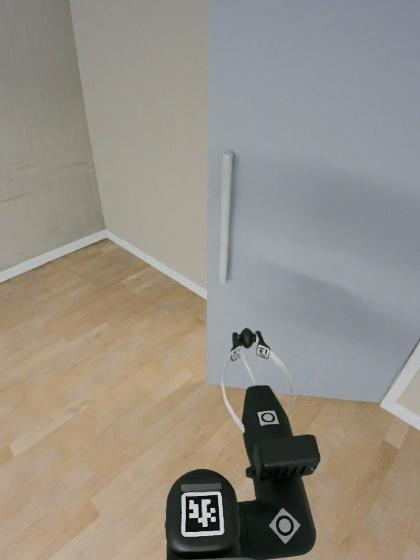

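>>> move --r1 '{"base":{"translate_m":0.27},"contact_limits":{"translate_m":0.7},"pace":"slow"}' --r2 '{"base":{"strafe_m":0.2}}' --blocking false --cameras '[]'

>>> wait --seconds 2.5 --cameras '[]'

>>> wait --seconds 4 --cameras '["r1_head_camera","r2_head_camera","r2_head_right_camera"]'

Scene clock: 158.27 s.
move: r1 moving; r2 moving
r1.base_odometry: x=-1.394 y=+0.852 heading=-2.378
r1.turned_by_wheels: -0.003
r1.turned_by_imu: -0.003
r1.base_tilt: forward=-1.6 right=+1.3
r1.lidar_m: 0.67 0.60 0.58 1.58 2.42 2.52 2.42 2.59 2.48 1.35 0.63 0.96
r1.base_status: translate_m moving
r1.joint_positions: lift_m=+0.450 arm_m=+0.389 wrist_yaw_rad=-0.019 wrist_pitch_rad=+0.002 wrist_roll_rad=+0.000 gripper_m=-0.010
r1.joint_status: not commanded
r1.measured_speeds: translate_m=+0.049 strafe_m=+0.000 rotate_rad=+0.000 lift_m=+0.000 arm_m=+0.000 wrist_yaw_rad=-0.008 wrist_pitch_rad=+0.000 wrist_roll_rad=+0.000
r1.motor_effort: lift_m=+23(24) arm_m=+13(13) wheel_0=-4(6) wheel_1=+0(4) wheel_2=-29(29)
r1.servo_current: wrist_yaw_rad=98(117) wrist_pitch_rad=39(46) wrist_roll_rad=39(65) gripper_m=46(52)
r1.contact_limits: arm_m 0.9; translate_m 0.7
r1.hand_pose: x=+0.8469 y=-0.0928 z=+0.6272 quat_wxyz=(+1.000, +0.000, +0.001, -0.009) (m; r1's base frame)
r1.wrist_depth_mm: 150 168 198 229 279 355 - / 148 169 195 229 277 355 - / 148 169 195 229 279 355 - / 146 169 195 230 279 359 - / 149 173 197 230 281 359 - / 149 173 191 196 185 362 1921 / 152 167 161 175 281 143 1430
r2.base_odometry: x=-3.087 y=-0.343 heading=-2.080
r2.turned_by_wheels: +0.000
r2.turned_by_imu: +0.001
r2.base_tilt: forward=-0.7 right=+0.1
r2.lidar_m: 1.08 2.83 2.83 1.08 0.95 3.82 2.19 1.92 1.92 1.65 1.37 1.13
r2.base_status: strafe_m moving
r2.joint_positions: lift_m=+1.000 arm_m=+0.000 wrist_yaw_rad=+0.002 wrist_pitch_rad=+0.001 wrist_roll_rad=+0.000 gripper_m=-0.009
r2.joint_status: not commanded
r2.measured_speeds: translate_m=-0.001 strafe_m=+0.139 rotate_rad=+0.008 lift_m=+0.000 arm_m=+0.000 wrist_yaw_rad=+0.000 wrist_pitch_rad=+0.000 wrist_roll_rad=+0.000
r2.motor_effort: lift_m=+21(21) arm_m=-4(4) wheel_0=-12(12) wheel_1=+10(11) wheel_2=+1(3)
r2.servo_current: wrist_yaw_rad=39(59) wrist_pitch_rad=39(46) wrist_roll_rad=33(59) gripper_m=85(91)
r2.hand_pose: x=+0.4595 y=-0.0867 z=+1.1777 quat_wxyz=(+1.000, +0.000, +0.001, +0.001) (m; r2's base frame)
r2.wrist_depth_mm: - - - - - - - / - - - - - - - / - - - 917 - - - / - - - 931 - - - / - - - 842 - - - / - - 187 194 176 - - / - - - - - - -
pictures: none
No camera images: "cameras" was empty.

Scene clock: 159.73 s.
earlier move: r1 moving; r2 done
r1.base_odometry: x=-1.491 y=+0.759 heading=-2.378
r1.turned_by_wheels: +0.000
r1.turned_by_imu: -0.004
r1.base_tilt: forward=-1.6 right=+1.3
r1.lidar_m: 0.61 0.50 0.50 1.01 2.43 2.64 2.56 2.72 2.48 0.91 0.59 0.99
r1.base_status: translate_m moving
r1.joint_positions: lift_m=+0.450 arm_m=+0.389 wrist_yaw_rad=-0.019 wrist_pitch_rad=+0.002 wrist_roll_rad=+0.000 gripper_m=-0.010
r1.joint_status: not commanded
r1.measured_speeds: translate_m=+0.099 strafe_m=+0.000 rotate_rad=+0.002 lift_m=+0.000 arm_m=+0.000 wrist_yaw_rad=+0.000 wrist_pitch_rad=+0.000 wrist_roll_rad=+0.000
r1.motor_effort: lift_m=+23(24) arm_m=+12(13) wheel_0=-5(8) wheel_1=+0(4) wheel_2=-23(30)
r1.servo_current: wrist_yaw_rad=104(130) wrist_pitch_rad=39(52) wrist_roll_rad=46(65) gripper_m=39(52)
r1.contact_limits: arm_m 0.9; translate_m 0.7
r1.hand_pose: x=+0.8469 y=-0.0928 z=+0.6272 quat_wxyz=(+1.000, +0.000, +0.001, -0.009) (m; r1's base frame)
r1.wrist_depth_mm: 138 163 190 236 310 - - / 135 163 190 236 312 - - / 139 159 196 237 312 - - / 133 159 191 237 312 - - / 140 160 192 238 314 - - / 139 160 186 196 185 1921 - / 139 156 156 178 315 138 1537
r2.base_odometry: x=-2.945 y=-0.423 heading=-2.080
r2.turned_by_wheels: +0.000
r2.turned_by_imu: +0.000
r2.base_tilt: forward=-0.7 right=+0.1
r2.lidar_m: 1.03 2.73 2.72 0.96 0.78 4.02 2.34 2.03 2.03 1.81 1.39 0.96
r2.base_status: done
r2.joint_positions: lift_m=+1.000 arm_m=+0.000 wrist_yaw_rad=+0.002 wrist_pitch_rad=+0.001 wrist_roll_rad=+0.000 gripper_m=-0.009
r2.joint_status: not commanded
r2.measured_speeds: all 0
r2.motor_effort: lift_m=+21(21) arm_m=-4(4) wheel_0=+0(13) wheel_1=+2(12) wheel_2=+0(3)
r2.servo_current: wrist_yaw_rad=52(65) wrist_pitch_rad=39(46) wrist_roll_rad=59(59) gripper_m=85(91)
r2.hand_pose: x=+0.4595 y=-0.0867 z=+1.1777 quat_wxyz=(+1.000, +0.000, +0.001, +0.001) (m; r2's base frame)
r2.wrist_depth_mm: - - - - - - - / - - - - - - - / - - - - 691 - - / - - - - 699 - - / - - - - 699 - - / - - 187 193 179 - - / - - - - - - -
wait: 1.47 of 2.5 s (r2 has come to rest)
pictures: none
No camera images: "cameras" was empty.

Scene clock: 161.73 s.
earlier move: r1 done
r1.base_odometry: x=-1.579 y=+0.674 heading=-2.378
r1.turned_by_wheels: +0.000
r1.turned_by_imu: -0.004
r1.base_tilt: forward=-1.6 right=+1.3
r1.lidar_m: 0.55 0.44 0.44 0.46 2.41 2.77 2.69 2.82 2.51 0.54 0.55 3.47
r1.base_status: done
r1.joint_positions: lift_m=+0.450 arm_m=+0.389 wrist_yaw_rad=-0.019 wrist_pitch_rad=+0.002 wrist_roll_rad=+0.000 gripper_m=-0.010
r1.joint_status: not commanded
r1.measured_speeds: all 0
r1.on_its_own: wrist_yaw_rad is at rest, and its servo_current (111 mA) is outside its rest range (0 to 104 mA)
r1.motor_effort: lift_m=+23(24) arm_m=+10(13) wheel_0=-10(11) wheel_1=-3(4) wheel_2=-20(30)
r1.servo_current: wrist_yaw_rad=111(130) wrist_pitch_rad=39(52) wrist_roll_rad=59(72) gripper_m=39(52)
r1.contact_limits: arm_m 0.9; translate_m 0.7
r1.hand_pose: x=+0.8471 y=-0.0928 z=+0.6272 quat_wxyz=(+1.000, +0.000, +0.001, -0.009) (m; r1's base frame)
r1.wrist_depth_mm: 128 158 185 241 347 - - / 128 150 186 243 351 - - / 125 155 187 242 349 - - / 129 151 187 244 349 - - / 126 155 187 244 347 - - / 125 151 181 198 182 - - / 125 146 163 182 332 136 1537
r2.base_odometry: x=-2.945 y=-0.423 heading=-2.080
r2.turned_by_wheels: +0.000
r2.turned_by_imu: +0.000
r2.base_tilt: forward=-0.7 right=+0.1
r2.lidar_m: 0.92 2.72 2.73 0.99 0.79 4.01 2.34 2.01 2.02 1.77 1.33 0.86
r2.base_status: done
r2.joint_positions: lift_m=+1.000 arm_m=+0.000 wrist_yaw_rad=+0.002 wrist_pitch_rad=+0.001 wrist_roll_rad=+0.000 gripper_m=-0.009
r2.joint_status: not commanded
r2.measured_speeds: all 0
r2.motor_effort: lift_m=+20(21) arm_m=-4(4) wheel_0=-1(13) wheel_1=+2(12) wheel_2=+0(3)
r2.servo_current: wrist_yaw_rad=46(65) wrist_pitch_rad=39(46) wrist_roll_rad=39(59) gripper_m=78(91)
r2.hand_pose: x=+0.4595 y=-0.0867 z=+1.1777 quat_wxyz=(+1.000, +0.000, +0.001, +0.001) (m; r2's base frame)
r2.wrist_depth_mm: - - - - - - - / - - - - - - - / - - - - - - - / - - - - - 585 - / - - - - - 591 - / - - 187 194 177 - - / - - - - - - -
wait: 2.00 of 4 s (r1 has come to rest)
pictures: r1_head_camera, r2_head_camera, r2_head_right_camera
Images, in order (width x height): r1_head_camera 420x560, r2_head_camera 420x560, r2_head_right_camera 420x672.

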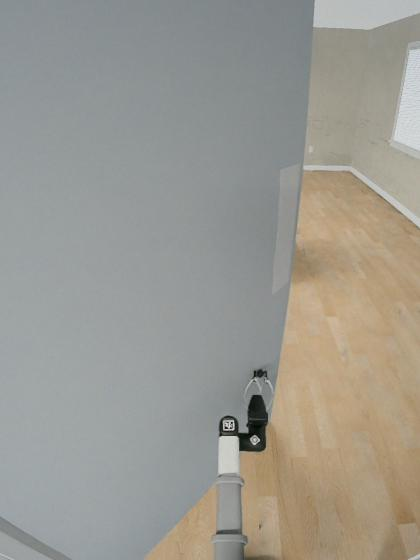

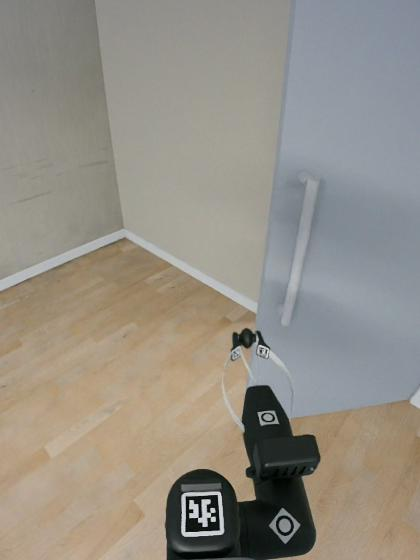

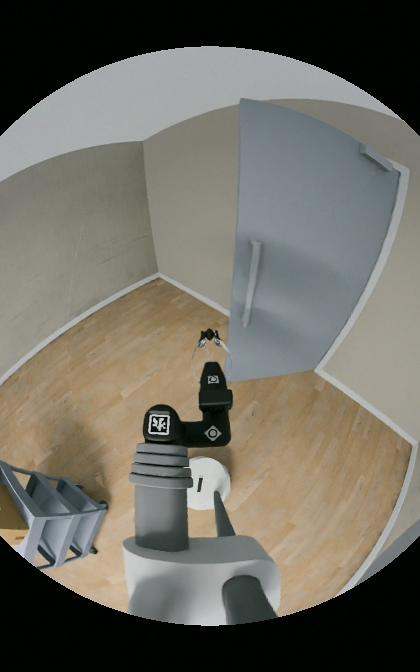

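>>> move --r1 '{"base":{"translate_m":0.12},"contact_limits":{"translate_m":0.7},"pace":"slow"}' --r2 '{"joints":{"arm_m":0.53}}' --blocking false --cameras '[]'

>>> wait --seconds 3 --cameras '[]'

>>> wait --seconds 2 --cameras '["r2_head_camera","r2_wrist_camera"]'

Scene clock: 171.73 s.
move: r1 moving; r2 moving
r1.base_odometry: x=-1.589 y=+0.665 heading=-2.381
r1.turned_by_wheels: -0.003
r1.turned_by_imu: -0.003
r1.base_tilt: forward=-1.6 right=+1.3
r1.lidar_m: 0.54 0.44 0.41 0.45 2.42 2.79 2.71 2.85 2.51 0.52 0.51 3.46
r1.base_status: translate_m moving
r1.joint_positions: lift_m=+0.450 arm_m=+0.389 wrist_yaw_rad=-0.019 wrist_pitch_rad=+0.002 wrist_roll_rad=+0.000 gripper_m=-0.010
r1.joint_status: not commanded
r1.measured_speeds: translate_m=+0.048 strafe_m=+0.000 rotate_rad=-0.001 lift_m=+0.000 arm_m=+0.000 wrist_yaw_rad=+0.000 wrist_pitch_rad=+0.000 wrist_roll_rad=+0.000
r1.motor_effort: lift_m=+23(23) arm_m=+10(10) wheel_0=-9(9) wheel_1=+0(4) wheel_2=-27(27)
r1.servo_current: wrist_yaw_rad=91(124) wrist_pitch_rad=46(52) wrist_roll_rad=46(59) gripper_m=39(46)
r1.contact_limits: arm_m 0.9; translate_m 0.7
r1.hand_pose: x=+0.8471 y=-0.0928 z=+0.6272 quat_wxyz=(+1.000, +0.000, +0.001, -0.009) (m; r1's base frame)
r1.wrist_depth_mm: 126 156 183 240 325 - - / 126 148 183 240 327 - - / 123 148 183 241 325 - - / 126 148 184 240 347 - - / 120 152 184 239 347 - - / 126 148 179 196 182 - - / 123 144 155 167 330 1281 1537
r2.base_odometry: x=-2.945 y=-0.423 heading=-2.080
r2.turned_by_wheels: +0.000
r2.turned_by_imu: +0.000
r2.base_tilt: forward=-0.7 right=+0.0
r2.lidar_m: 0.92 2.70 2.72 0.99 0.80 4.02 2.34 2.03 2.02 1.79 1.35 0.88
r2.base_status: not commanded
r2.joint_positions: lift_m=+1.000 arm_m=+0.051 wrist_yaw_rad=+0.002 wrist_pitch_rad=+0.001 wrist_roll_rad=+0.000 gripper_m=-0.009
r2.joint_status: arm_m moving
r2.measured_speeds: translate_m=+0.000 strafe_m=+0.000 rotate_rad=+0.000 lift_m=+0.000 arm_m=+0.195 wrist_yaw_rad=+0.000 wrist_pitch_rad=+0.000 wrist_roll_rad=+0.000
r2.motor_effort: lift_m=+21(21) arm_m=+7(14) wheel_0=-1(1) wheel_1=+2(2) wheel_2=+0(1)
r2.servo_current: wrist_yaw_rad=46(52) wrist_pitch_rad=39(46) wrist_roll_rad=39(52) gripper_m=85(91)
r2.hand_pose: x=+0.5101 y=-0.0867 z=+1.1777 quat_wxyz=(+1.000, +0.000, +0.001, +0.001) (m; r2's base frame)
r2.wrist_depth_mm: - - - - - - - / - - - - - - - / - - - - - - - / - - - - - 554 - / - - - - - 554 - / - - 188 194 177 - - / - - - - - - -
pictures: none
No camera images: "cameras" was empty.

Scene clock: 173.70 s.
earlier move: r1 done; r2 moving
r1.base_odometry: x=-1.666 y=+0.591 heading=-2.381
r1.turned_by_wheels: +0.001
r1.turned_by_imu: -0.002
r1.base_tilt: forward=-1.6 right=+1.3
r1.lidar_m: 0.50 0.39 0.36 0.42 2.42 2.91 2.81 2.93 2.48 0.51 2.52 0.97
r1.base_status: done
r1.joint_positions: lift_m=+0.450 arm_m=+0.390 wrist_yaw_rad=-0.019 wrist_pitch_rad=+0.002 wrist_roll_rad=+0.000 gripper_m=-0.010
r1.joint_status: not commanded
r1.measured_speeds: all 0
r1.motor_effort: lift_m=+23(23) arm_m=+8(10) wheel_0=-9(11) wheel_1=-2(5) wheel_2=-17(27)
r1.servo_current: wrist_yaw_rad=104(130) wrist_pitch_rad=39(52) wrist_roll_rad=39(65) gripper_m=39(52)
r1.contact_limits: arm_m 0.9; translate_m 0.7
r1.hand_pose: x=+0.8472 y=-0.0928 z=+0.6272 quat_wxyz=(+1.000, +0.000, +0.001, -0.009) (m; r1's base frame)
r1.wrist_depth_mm: - 152 182 247 - - - / 120 143 182 250 - - - / 124 143 183 250 - - - / 117 139 183 249 - - - / 114 148 182 249 - - - / 120 144 177 199 182 - - / 117 135 163 186 183 134 1499
r2.base_odometry: x=-2.945 y=-0.423 heading=-2.080
r2.turned_by_wheels: +0.000
r2.turned_by_imu: +0.000
r2.base_tilt: forward=-0.6 right=+0.1
r2.lidar_m: 0.89 2.71 2.70 0.98 0.82 4.00 2.34 2.02 2.03 1.77 1.28 0.79
r2.base_status: not commanded
r2.joint_positions: lift_m=+1.000 arm_m=+0.530 wrist_yaw_rad=+0.002 wrist_pitch_rad=+0.001 wrist_roll_rad=+0.000 gripper_m=-0.009
r2.joint_status: arm_m moving
r2.measured_speeds: all 0
r2.motor_effort: lift_m=+21(21) arm_m=+9(14) wheel_0=-1(1) wheel_1=+2(2) wheel_2=+0(1)
r2.servo_current: wrist_yaw_rad=52(65) wrist_pitch_rad=39(46) wrist_roll_rad=52(59) gripper_m=85(91)
r2.hand_pose: x=+0.9893 y=-0.0867 z=+1.1777 quat_wxyz=(+1.000, +0.000, +0.001, +0.001) (m; r2's base frame)
r2.wrist_depth_mm: - - - - - 917 - / - - - - - - - / - - - - - - - / - - - - - - - / - - - - - - - / - - 186 192 176 - - / - - - - - - -
wait: 1.97 of 3 s (r1 has come to rest)
pictures: none
No camera images: "cameras" was empty.

Scene clock: 173.83 s.
earlier move: r2 done
r1.base_odometry: x=-1.666 y=+0.591 heading=-2.381
r1.turned_by_wheels: +0.000
r1.turned_by_imu: +0.000
r1.base_tilt: forward=-1.6 right=+1.3
r1.lidar_m: 0.52 0.40 0.36 0.42 2.42 2.89 2.81 2.95 2.50 0.51 2.53 0.97
r1.base_status: done
r1.joint_positions: lift_m=+0.450 arm_m=+0.390 wrist_yaw_rad=-0.019 wrist_pitch_rad=+0.002 wrist_roll_rad=+0.000 gripper_m=-0.010
r1.joint_status: not commanded
r1.measured_speeds: all 0
r1.on_its_own: wrist_yaw_rad is at rest, and its servo_current (124 mA) is outside its rest range (0 to 104 mA)
r1.motor_effort: lift_m=+23(23) arm_m=+8(10) wheel_0=-9(11) wheel_1=-2(5) wheel_2=-17(27)
r1.servo_current: wrist_yaw_rad=124(130) wrist_pitch_rad=39(52) wrist_roll_rad=39(65) gripper_m=46(52)
r1.contact_limits: arm_m 0.9; translate_m 0.7
r1.hand_pose: x=+0.8472 y=-0.0928 z=+0.6272 quat_wxyz=(+1.000, +0.000, +0.001, -0.009) (m; r1's base frame)
r1.wrist_depth_mm: - 152 182 248 - - - / 120 143 182 248 - - - / 123 144 182 249 - - - / 117 140 182 250 - - - / 114 143 182 250 - - - / 120 143 177 198 182 - - / 117 135 163 186 182 135 1499
r2.base_odometry: x=-2.945 y=-0.423 heading=-2.080
r2.turned_by_wheels: +0.000
r2.turned_by_imu: +0.000
r2.base_tilt: forward=-0.7 right=+0.0
r2.lidar_m: 0.89 2.72 2.74 0.96 0.78 3.99 2.37 2.03 2.03 1.77 1.30 0.81
r2.base_status: not commanded
r2.joint_positions: lift_m=+1.000 arm_m=+0.530 wrist_yaw_rad=+0.002 wrist_pitch_rad=+0.001 wrist_roll_rad=+0.000 gripper_m=-0.009
r2.joint_status: all done
r2.measured_speeds: all 0
r2.motor_effort: lift_m=+21(21) arm_m=+7(14) wheel_0=-1(1) wheel_1=+2(2) wheel_2=+0(1)
r2.servo_current: wrist_yaw_rad=46(65) wrist_pitch_rad=39(46) wrist_roll_rad=52(59) gripper_m=78(91)
r2.hand_pose: x=+0.9893 y=-0.0867 z=+1.1777 quat_wxyz=(+1.000, +0.000, +0.001, +0.001) (m; r2's base frame)
r2.wrist_depth_mm: - - - - - 904 - / - - - - - - - / - - - - - - - / - - - - - - - / - - - - - - - / - - 186 192 176 - - / - - - - - - -
wait: 0.13 of 2 s (r2 has come to rest)
pictures: r2_head_camera, r2_wrist_camera
Images, in order (width x height): r2_head_camera 420x560, r2_wrist_camera 616x392.

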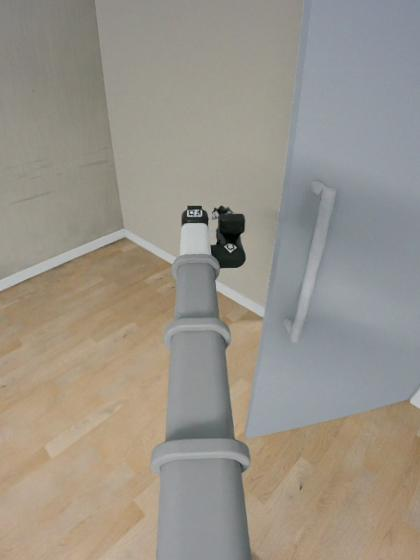

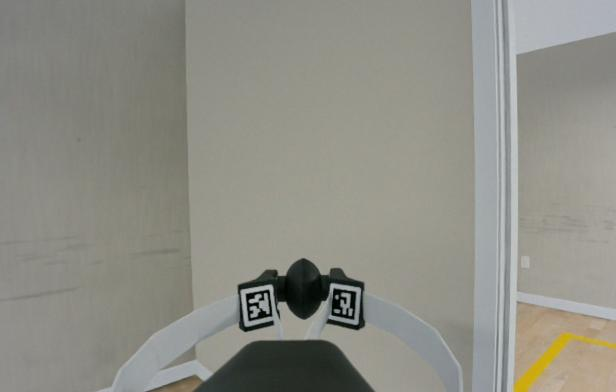

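>>> move --r2 '{"base":{"translate_m":0.15}}' --blocking false --cameras '[]'

>>> wait --seconds 3 --cameras '[]'

>>> move --r2 '{"joints":{"wrist_yaw_rad":-1.12}}' --blocking false --cameras '[]'

>>> wait --seconds 2.5 --cameras '["r2_head_camera","r1_head_camera"]'

Scene clock: 185.33 s.
move: r2 moving
r1.base_odometry: x=-1.666 y=+0.591 heading=-2.381
r1.turned_by_wheels: +0.000
r1.turned_by_imu: +0.000
r1.base_tilt: forward=-1.6 right=+1.3
r1.lidar_m: 0.49 0.39 0.38 0.43 2.44 2.90 2.79 2.93 2.52 0.51 2.48 0.95
r1.base_status: not commanded
r1.joint_positions: lift_m=+0.450 arm_m=+0.390 wrist_yaw_rad=-0.019 wrist_pitch_rad=+0.002 wrist_roll_rad=+0.000 gripper_m=-0.010
r1.joint_status: not commanded
r1.measured_speeds: all 0
r1.motor_effort: lift_m=+23(23) arm_m=+8(8) wheel_0=-9(10) wheel_1=-2(2) wheel_2=-18(18)
r1.servo_current: wrist_yaw_rad=111(130) wrist_pitch_rad=46(52) wrist_roll_rad=52(72) gripper_m=46(46)
r1.contact_limits: arm_m 0.9; translate_m 0.7
r1.hand_pose: x=+0.8472 y=-0.0928 z=+0.6272 quat_wxyz=(+1.000, +0.000, +0.001, -0.009) (m; r1's base frame)
r1.wrist_depth_mm: - 152 182 248 - - - / 120 143 182 248 - - - / 124 144 182 248 - - - / 117 139 182 251 - - - / 114 143 182 250 - - - / 120 143 177 197 182 - - / 117 135 163 186 183 135 1499
r2.base_odometry: x=-2.960 y=-0.450 heading=-2.080
r2.turned_by_wheels: +0.000
r2.turned_by_imu: +0.001
r2.base_tilt: forward=-0.7 right=+0.1
r2.lidar_m: 1.83 2.70 2.72 1.02 0.83 4.06 2.36 2.05 2.06 1.75 1.27 0.76
r2.base_status: translate_m moving
r2.joint_positions: lift_m=+1.000 arm_m=+0.530 wrist_yaw_rad=+0.002 wrist_pitch_rad=+0.001 wrist_roll_rad=+0.000 gripper_m=-0.009
r2.joint_status: not commanded
r2.measured_speeds: translate_m=+0.120 strafe_m=-0.001 rotate_rad=+0.002 lift_m=+0.000 arm_m=+0.000 wrist_yaw_rad=+0.000 wrist_pitch_rad=+0.000 wrist_roll_rad=+0.000
r2.motor_effort: lift_m=+20(21) arm_m=+7(8) wheel_0=+7(10) wheel_1=+7(9) wheel_2=-12(13)
r2.servo_current: wrist_yaw_rad=33(52) wrist_pitch_rad=33(39) wrist_roll_rad=46(52) gripper_m=78(91)
r2.hand_pose: x=+0.9893 y=-0.0867 z=+1.1777 quat_wxyz=(+1.000, +0.000, +0.001, +0.001) (m; r2's base frame)
r2.wrist_depth_mm: - - - - - - - / - - - - - - - / - - - - - - - / - - - - - 904 - / - - - - - - - / - - 186 193 176 - - / - - - - - - -
pictures: none
No camera images: "cameras" was empty.

Scene clock: 186.67 s.
earlier move: r2 done
r1.base_odometry: x=-1.666 y=+0.591 heading=-2.381
r1.turned_by_wheels: +0.000
r1.turned_by_imu: +0.000
r1.base_tilt: forward=-1.6 right=+1.2
r1.lidar_m: 0.50 0.39 0.37 0.42 2.41 2.89 2.81 2.95 2.53 0.52 2.51 0.90
r1.base_status: not commanded
r1.joint_positions: lift_m=+0.450 arm_m=+0.390 wrist_yaw_rad=-0.019 wrist_pitch_rad=+0.002 wrist_roll_rad=+0.000 gripper_m=-0.010
r1.joint_status: not commanded
r1.measured_speeds: all 0
r1.on_its_own: wrist_yaw_rad is at rest, and its servo_current (111 mA) is outside its rest range (0 to 104 mA)
r1.motor_effort: lift_m=+23(23) arm_m=+8(8) wheel_0=-9(10) wheel_1=-2(3) wheel_2=-18(18)
r1.servo_current: wrist_yaw_rad=111(130) wrist_pitch_rad=46(52) wrist_roll_rad=52(72) gripper_m=46(46)
r1.contact_limits: arm_m 0.9; translate_m 0.7
r1.hand_pose: x=+0.8472 y=-0.0928 z=+0.6272 quat_wxyz=(+1.000, +0.000, +0.001, -0.009) (m; r1's base frame)
r1.wrist_depth_mm: - 152 182 248 - - - / 120 143 182 249 - - - / 124 143 181 249 - - - / 117 139 183 249 - - - / 114 143 183 250 - - - / 120 143 177 198 182 - - / 117 135 163 186 183 135 1499
r2.base_odometry: x=-3.018 y=-0.554 heading=-2.080
r2.turned_by_wheels: +0.000
r2.turned_by_imu: +0.000
r2.base_tilt: forward=-0.7 right=+0.1
r2.lidar_m: 1.71 2.62 2.61 3.08 0.89 1.24 2.43 2.14 2.14 1.65 1.05 0.67
r2.base_status: done
r2.joint_positions: lift_m=+1.000 arm_m=+0.530 wrist_yaw_rad=+0.002 wrist_pitch_rad=+0.001 wrist_roll_rad=+0.000 gripper_m=-0.009
r2.joint_status: not commanded
r2.measured_speeds: all 0
r2.motor_effort: lift_m=+21(21) arm_m=+7(8) wheel_0=+3(10) wheel_1=+3(9) wheel_2=-4(13)
r2.servo_current: wrist_yaw_rad=52(59) wrist_pitch_rad=39(46) wrist_roll_rad=39(59) gripper_m=78(91)
r2.hand_pose: x=+0.9893 y=-0.0867 z=+1.1777 quat_wxyz=(+1.000, +0.000, +0.001, +0.001) (m; r2's base frame)
r2.wrist_depth_mm: - - - - - - - / - - - - - - - / - - - - - - - / - - - - - - - / - - - - - - - / - - 185 192 176 - - / - 139 - - - - -
wait: 1.33 of 3 s (r2 has come to rest)
pictures: none
No camera images: "cameras" was empty.

Scene clock: 187.17 s.
move: r2 moving
r1.base_odometry: x=-1.666 y=+0.591 heading=-2.381
r1.turned_by_wheels: +0.000
r1.turned_by_imu: +0.000
r1.base_tilt: forward=-1.6 right=+1.3
r1.lidar_m: 0.50 0.39 0.38 0.42 2.41 2.91 2.82 2.90 2.49 0.52 2.52 0.84
r1.base_status: not commanded
r1.joint_positions: lift_m=+0.450 arm_m=+0.390 wrist_yaw_rad=-0.019 wrist_pitch_rad=+0.002 wrist_roll_rad=+0.000 gripper_m=-0.010
r1.joint_status: not commanded
r1.measured_speeds: all 0
r1.motor_effort: lift_m=+23(24) arm_m=+8(8) wheel_0=-9(9) wheel_1=-2(2) wheel_2=-17(18)
r1.servo_current: wrist_yaw_rad=91(124) wrist_pitch_rad=39(52) wrist_roll_rad=59(65) gripper_m=46(52)
r1.contact_limits: arm_m 0.9; translate_m 0.7
r1.hand_pose: x=+0.8472 y=-0.0928 z=+0.6272 quat_wxyz=(+1.000, +0.000, +0.001, -0.009) (m; r1's base frame)
r1.wrist_depth_mm: - 152 181 248 - - - / 120 143 182 249 - - - / 123 143 183 249 - - - / 117 139 182 249 - - - / 114 144 182 250 - - - / 120 143 177 198 182 - - / 117 135 163 186 184 135 1537
r2.base_odometry: x=-3.018 y=-0.554 heading=-2.080
r2.turned_by_wheels: +0.000
r2.turned_by_imu: +0.000
r2.base_tilt: forward=-0.7 right=+0.1
r2.lidar_m: 1.76 2.63 2.62 3.11 0.87 1.26 2.45 2.12 2.15 1.66 1.06 0.66
r2.base_status: not commanded
r2.joint_positions: lift_m=+1.000 arm_m=+0.530 wrist_yaw_rad=-0.562 wrist_pitch_rad=+0.001 wrist_roll_rad=+0.000 gripper_m=-0.009
r2.joint_status: wrist_yaw_rad moving
r2.measured_speeds: translate_m=+0.000 strafe_m=+0.000 rotate_rad=+0.000 lift_m=+0.000 arm_m=+0.000 wrist_yaw_rad=-1.736 wrist_pitch_rad=+0.000 wrist_roll_rad=+0.000
r2.motor_effort: lift_m=+20(21) arm_m=+7(7) wheel_0=+3(3) wheel_1=+3(3) wheel_2=-4(4)
r2.servo_current: wrist_yaw_rad=111(143) wrist_pitch_rad=46(46) wrist_roll_rad=39(52) gripper_m=85(91)
r2.hand_pose: x=+0.8982 y=-0.2276 z=+1.1777 quat_wxyz=(+0.961, +0.000, +0.001, -0.277) (m; r2's base frame)
r2.wrist_depth_mm: - - - - - - - / - - - - - - - / - - - - - - - / - - - - - - - / - - - 946 - - - / - - 181 202 180 - - / - - - - - - -
pictures: none
No camera images: "cameras" was empty.

Scene clock: 188.03 s.
earlier move: r2 done
r1.base_odometry: x=-1.666 y=+0.591 heading=-2.379
r1.turned_by_wheels: +0.001
r1.turned_by_imu: +0.002
r1.base_tilt: forward=-1.6 right=+1.3
r1.lidar_m: 0.53 0.40 0.38 0.40 2.43 2.89 2.80 2.95 2.52 0.50 2.51 1.11
r1.base_status: not commanded
r1.joint_positions: lift_m=+0.450 arm_m=+0.390 wrist_yaw_rad=-0.006 wrist_pitch_rad=+0.002 wrist_roll_rad=+0.000 gripper_m=-0.010
r1.joint_status: not commanded
r1.measured_speeds: all 0
r1.motor_effort: lift_m=+23(24) arm_m=+5(8) wheel_0=-5(10) wheel_1=-2(3) wheel_2=-3(18)
r1.servo_current: wrist_yaw_rad=39(137) wrist_pitch_rad=39(52) wrist_roll_rad=52(65) gripper_m=46(52)
r1.contact_limits: arm_m 0.9; translate_m 0.7
r1.hand_pose: x=+0.8487 y=-0.0890 z=+0.6272 quat_wxyz=(+1.000, +0.000, +0.001, -0.003) (m; r1's base frame)
r1.wrist_depth_mm: 129 158 195 265 - - - / 129 154 196 267 - - - / 126 154 196 267 - - - / 130 158 196 266 - - - / 126 154 196 267 - - - / 126 154 182 200 - - - / 129 149 179 230 157 1430 1537
r2.base_odometry: x=-3.018 y=-0.554 heading=-2.079
r2.turned_by_wheels: +0.001
r2.turned_by_imu: +0.002
r2.base_tilt: forward=-0.6 right=+0.0
r2.lidar_m: 1.72 2.62 2.61 3.10 0.86 1.28 2.46 2.15 2.15 1.67 1.03 0.66
r2.base_status: not commanded
r2.joint_positions: lift_m=+1.000 arm_m=+0.530 wrist_yaw_rad=-1.108 wrist_pitch_rad=+0.001 wrist_roll_rad=+0.000 gripper_m=-0.009
r2.joint_status: all done
r2.measured_speeds: all 0
r2.motor_effort: lift_m=+21(21) arm_m=-1(7) wheel_0=+8(8) wheel_1=+3(4) wheel_2=+11(11)
r2.servo_current: wrist_yaw_rad=72(423) wrist_pitch_rad=39(46) wrist_roll_rad=52(59) gripper_m=85(91)
r2.hand_pose: x=+0.7513 y=-0.2971 z=+1.1777 quat_wxyz=(+0.850, +0.000, +0.000, -0.526) (m; r2's base frame)
r2.wrist_depth_mm: - - - - - 124 - / 854 - - - - 124 - / 842 - - - - 127 - / 842 - - - - 126 - / 831 - - - - 126 - / - - 189 204 164 126 - / - - - - 135 126 -
wait: 0.87 of 2.5 s (r2 has come to rest)
pictures: r1_head_camera, r2_head_camera
Images, in order (width x height): r1_head_camera 420x560, r2_head_camera 420x560.

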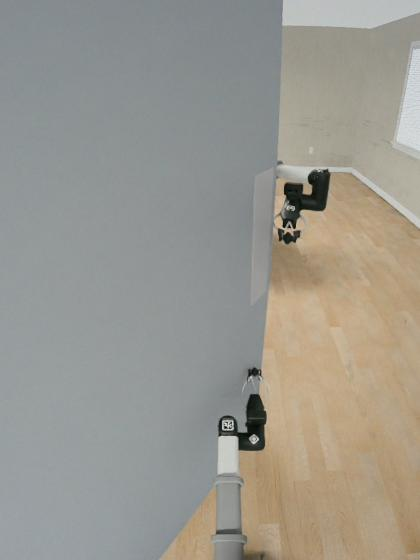

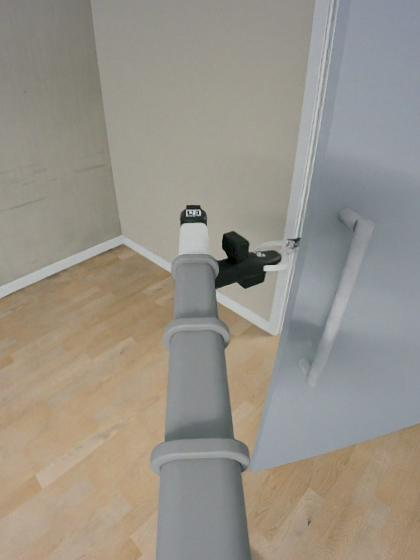

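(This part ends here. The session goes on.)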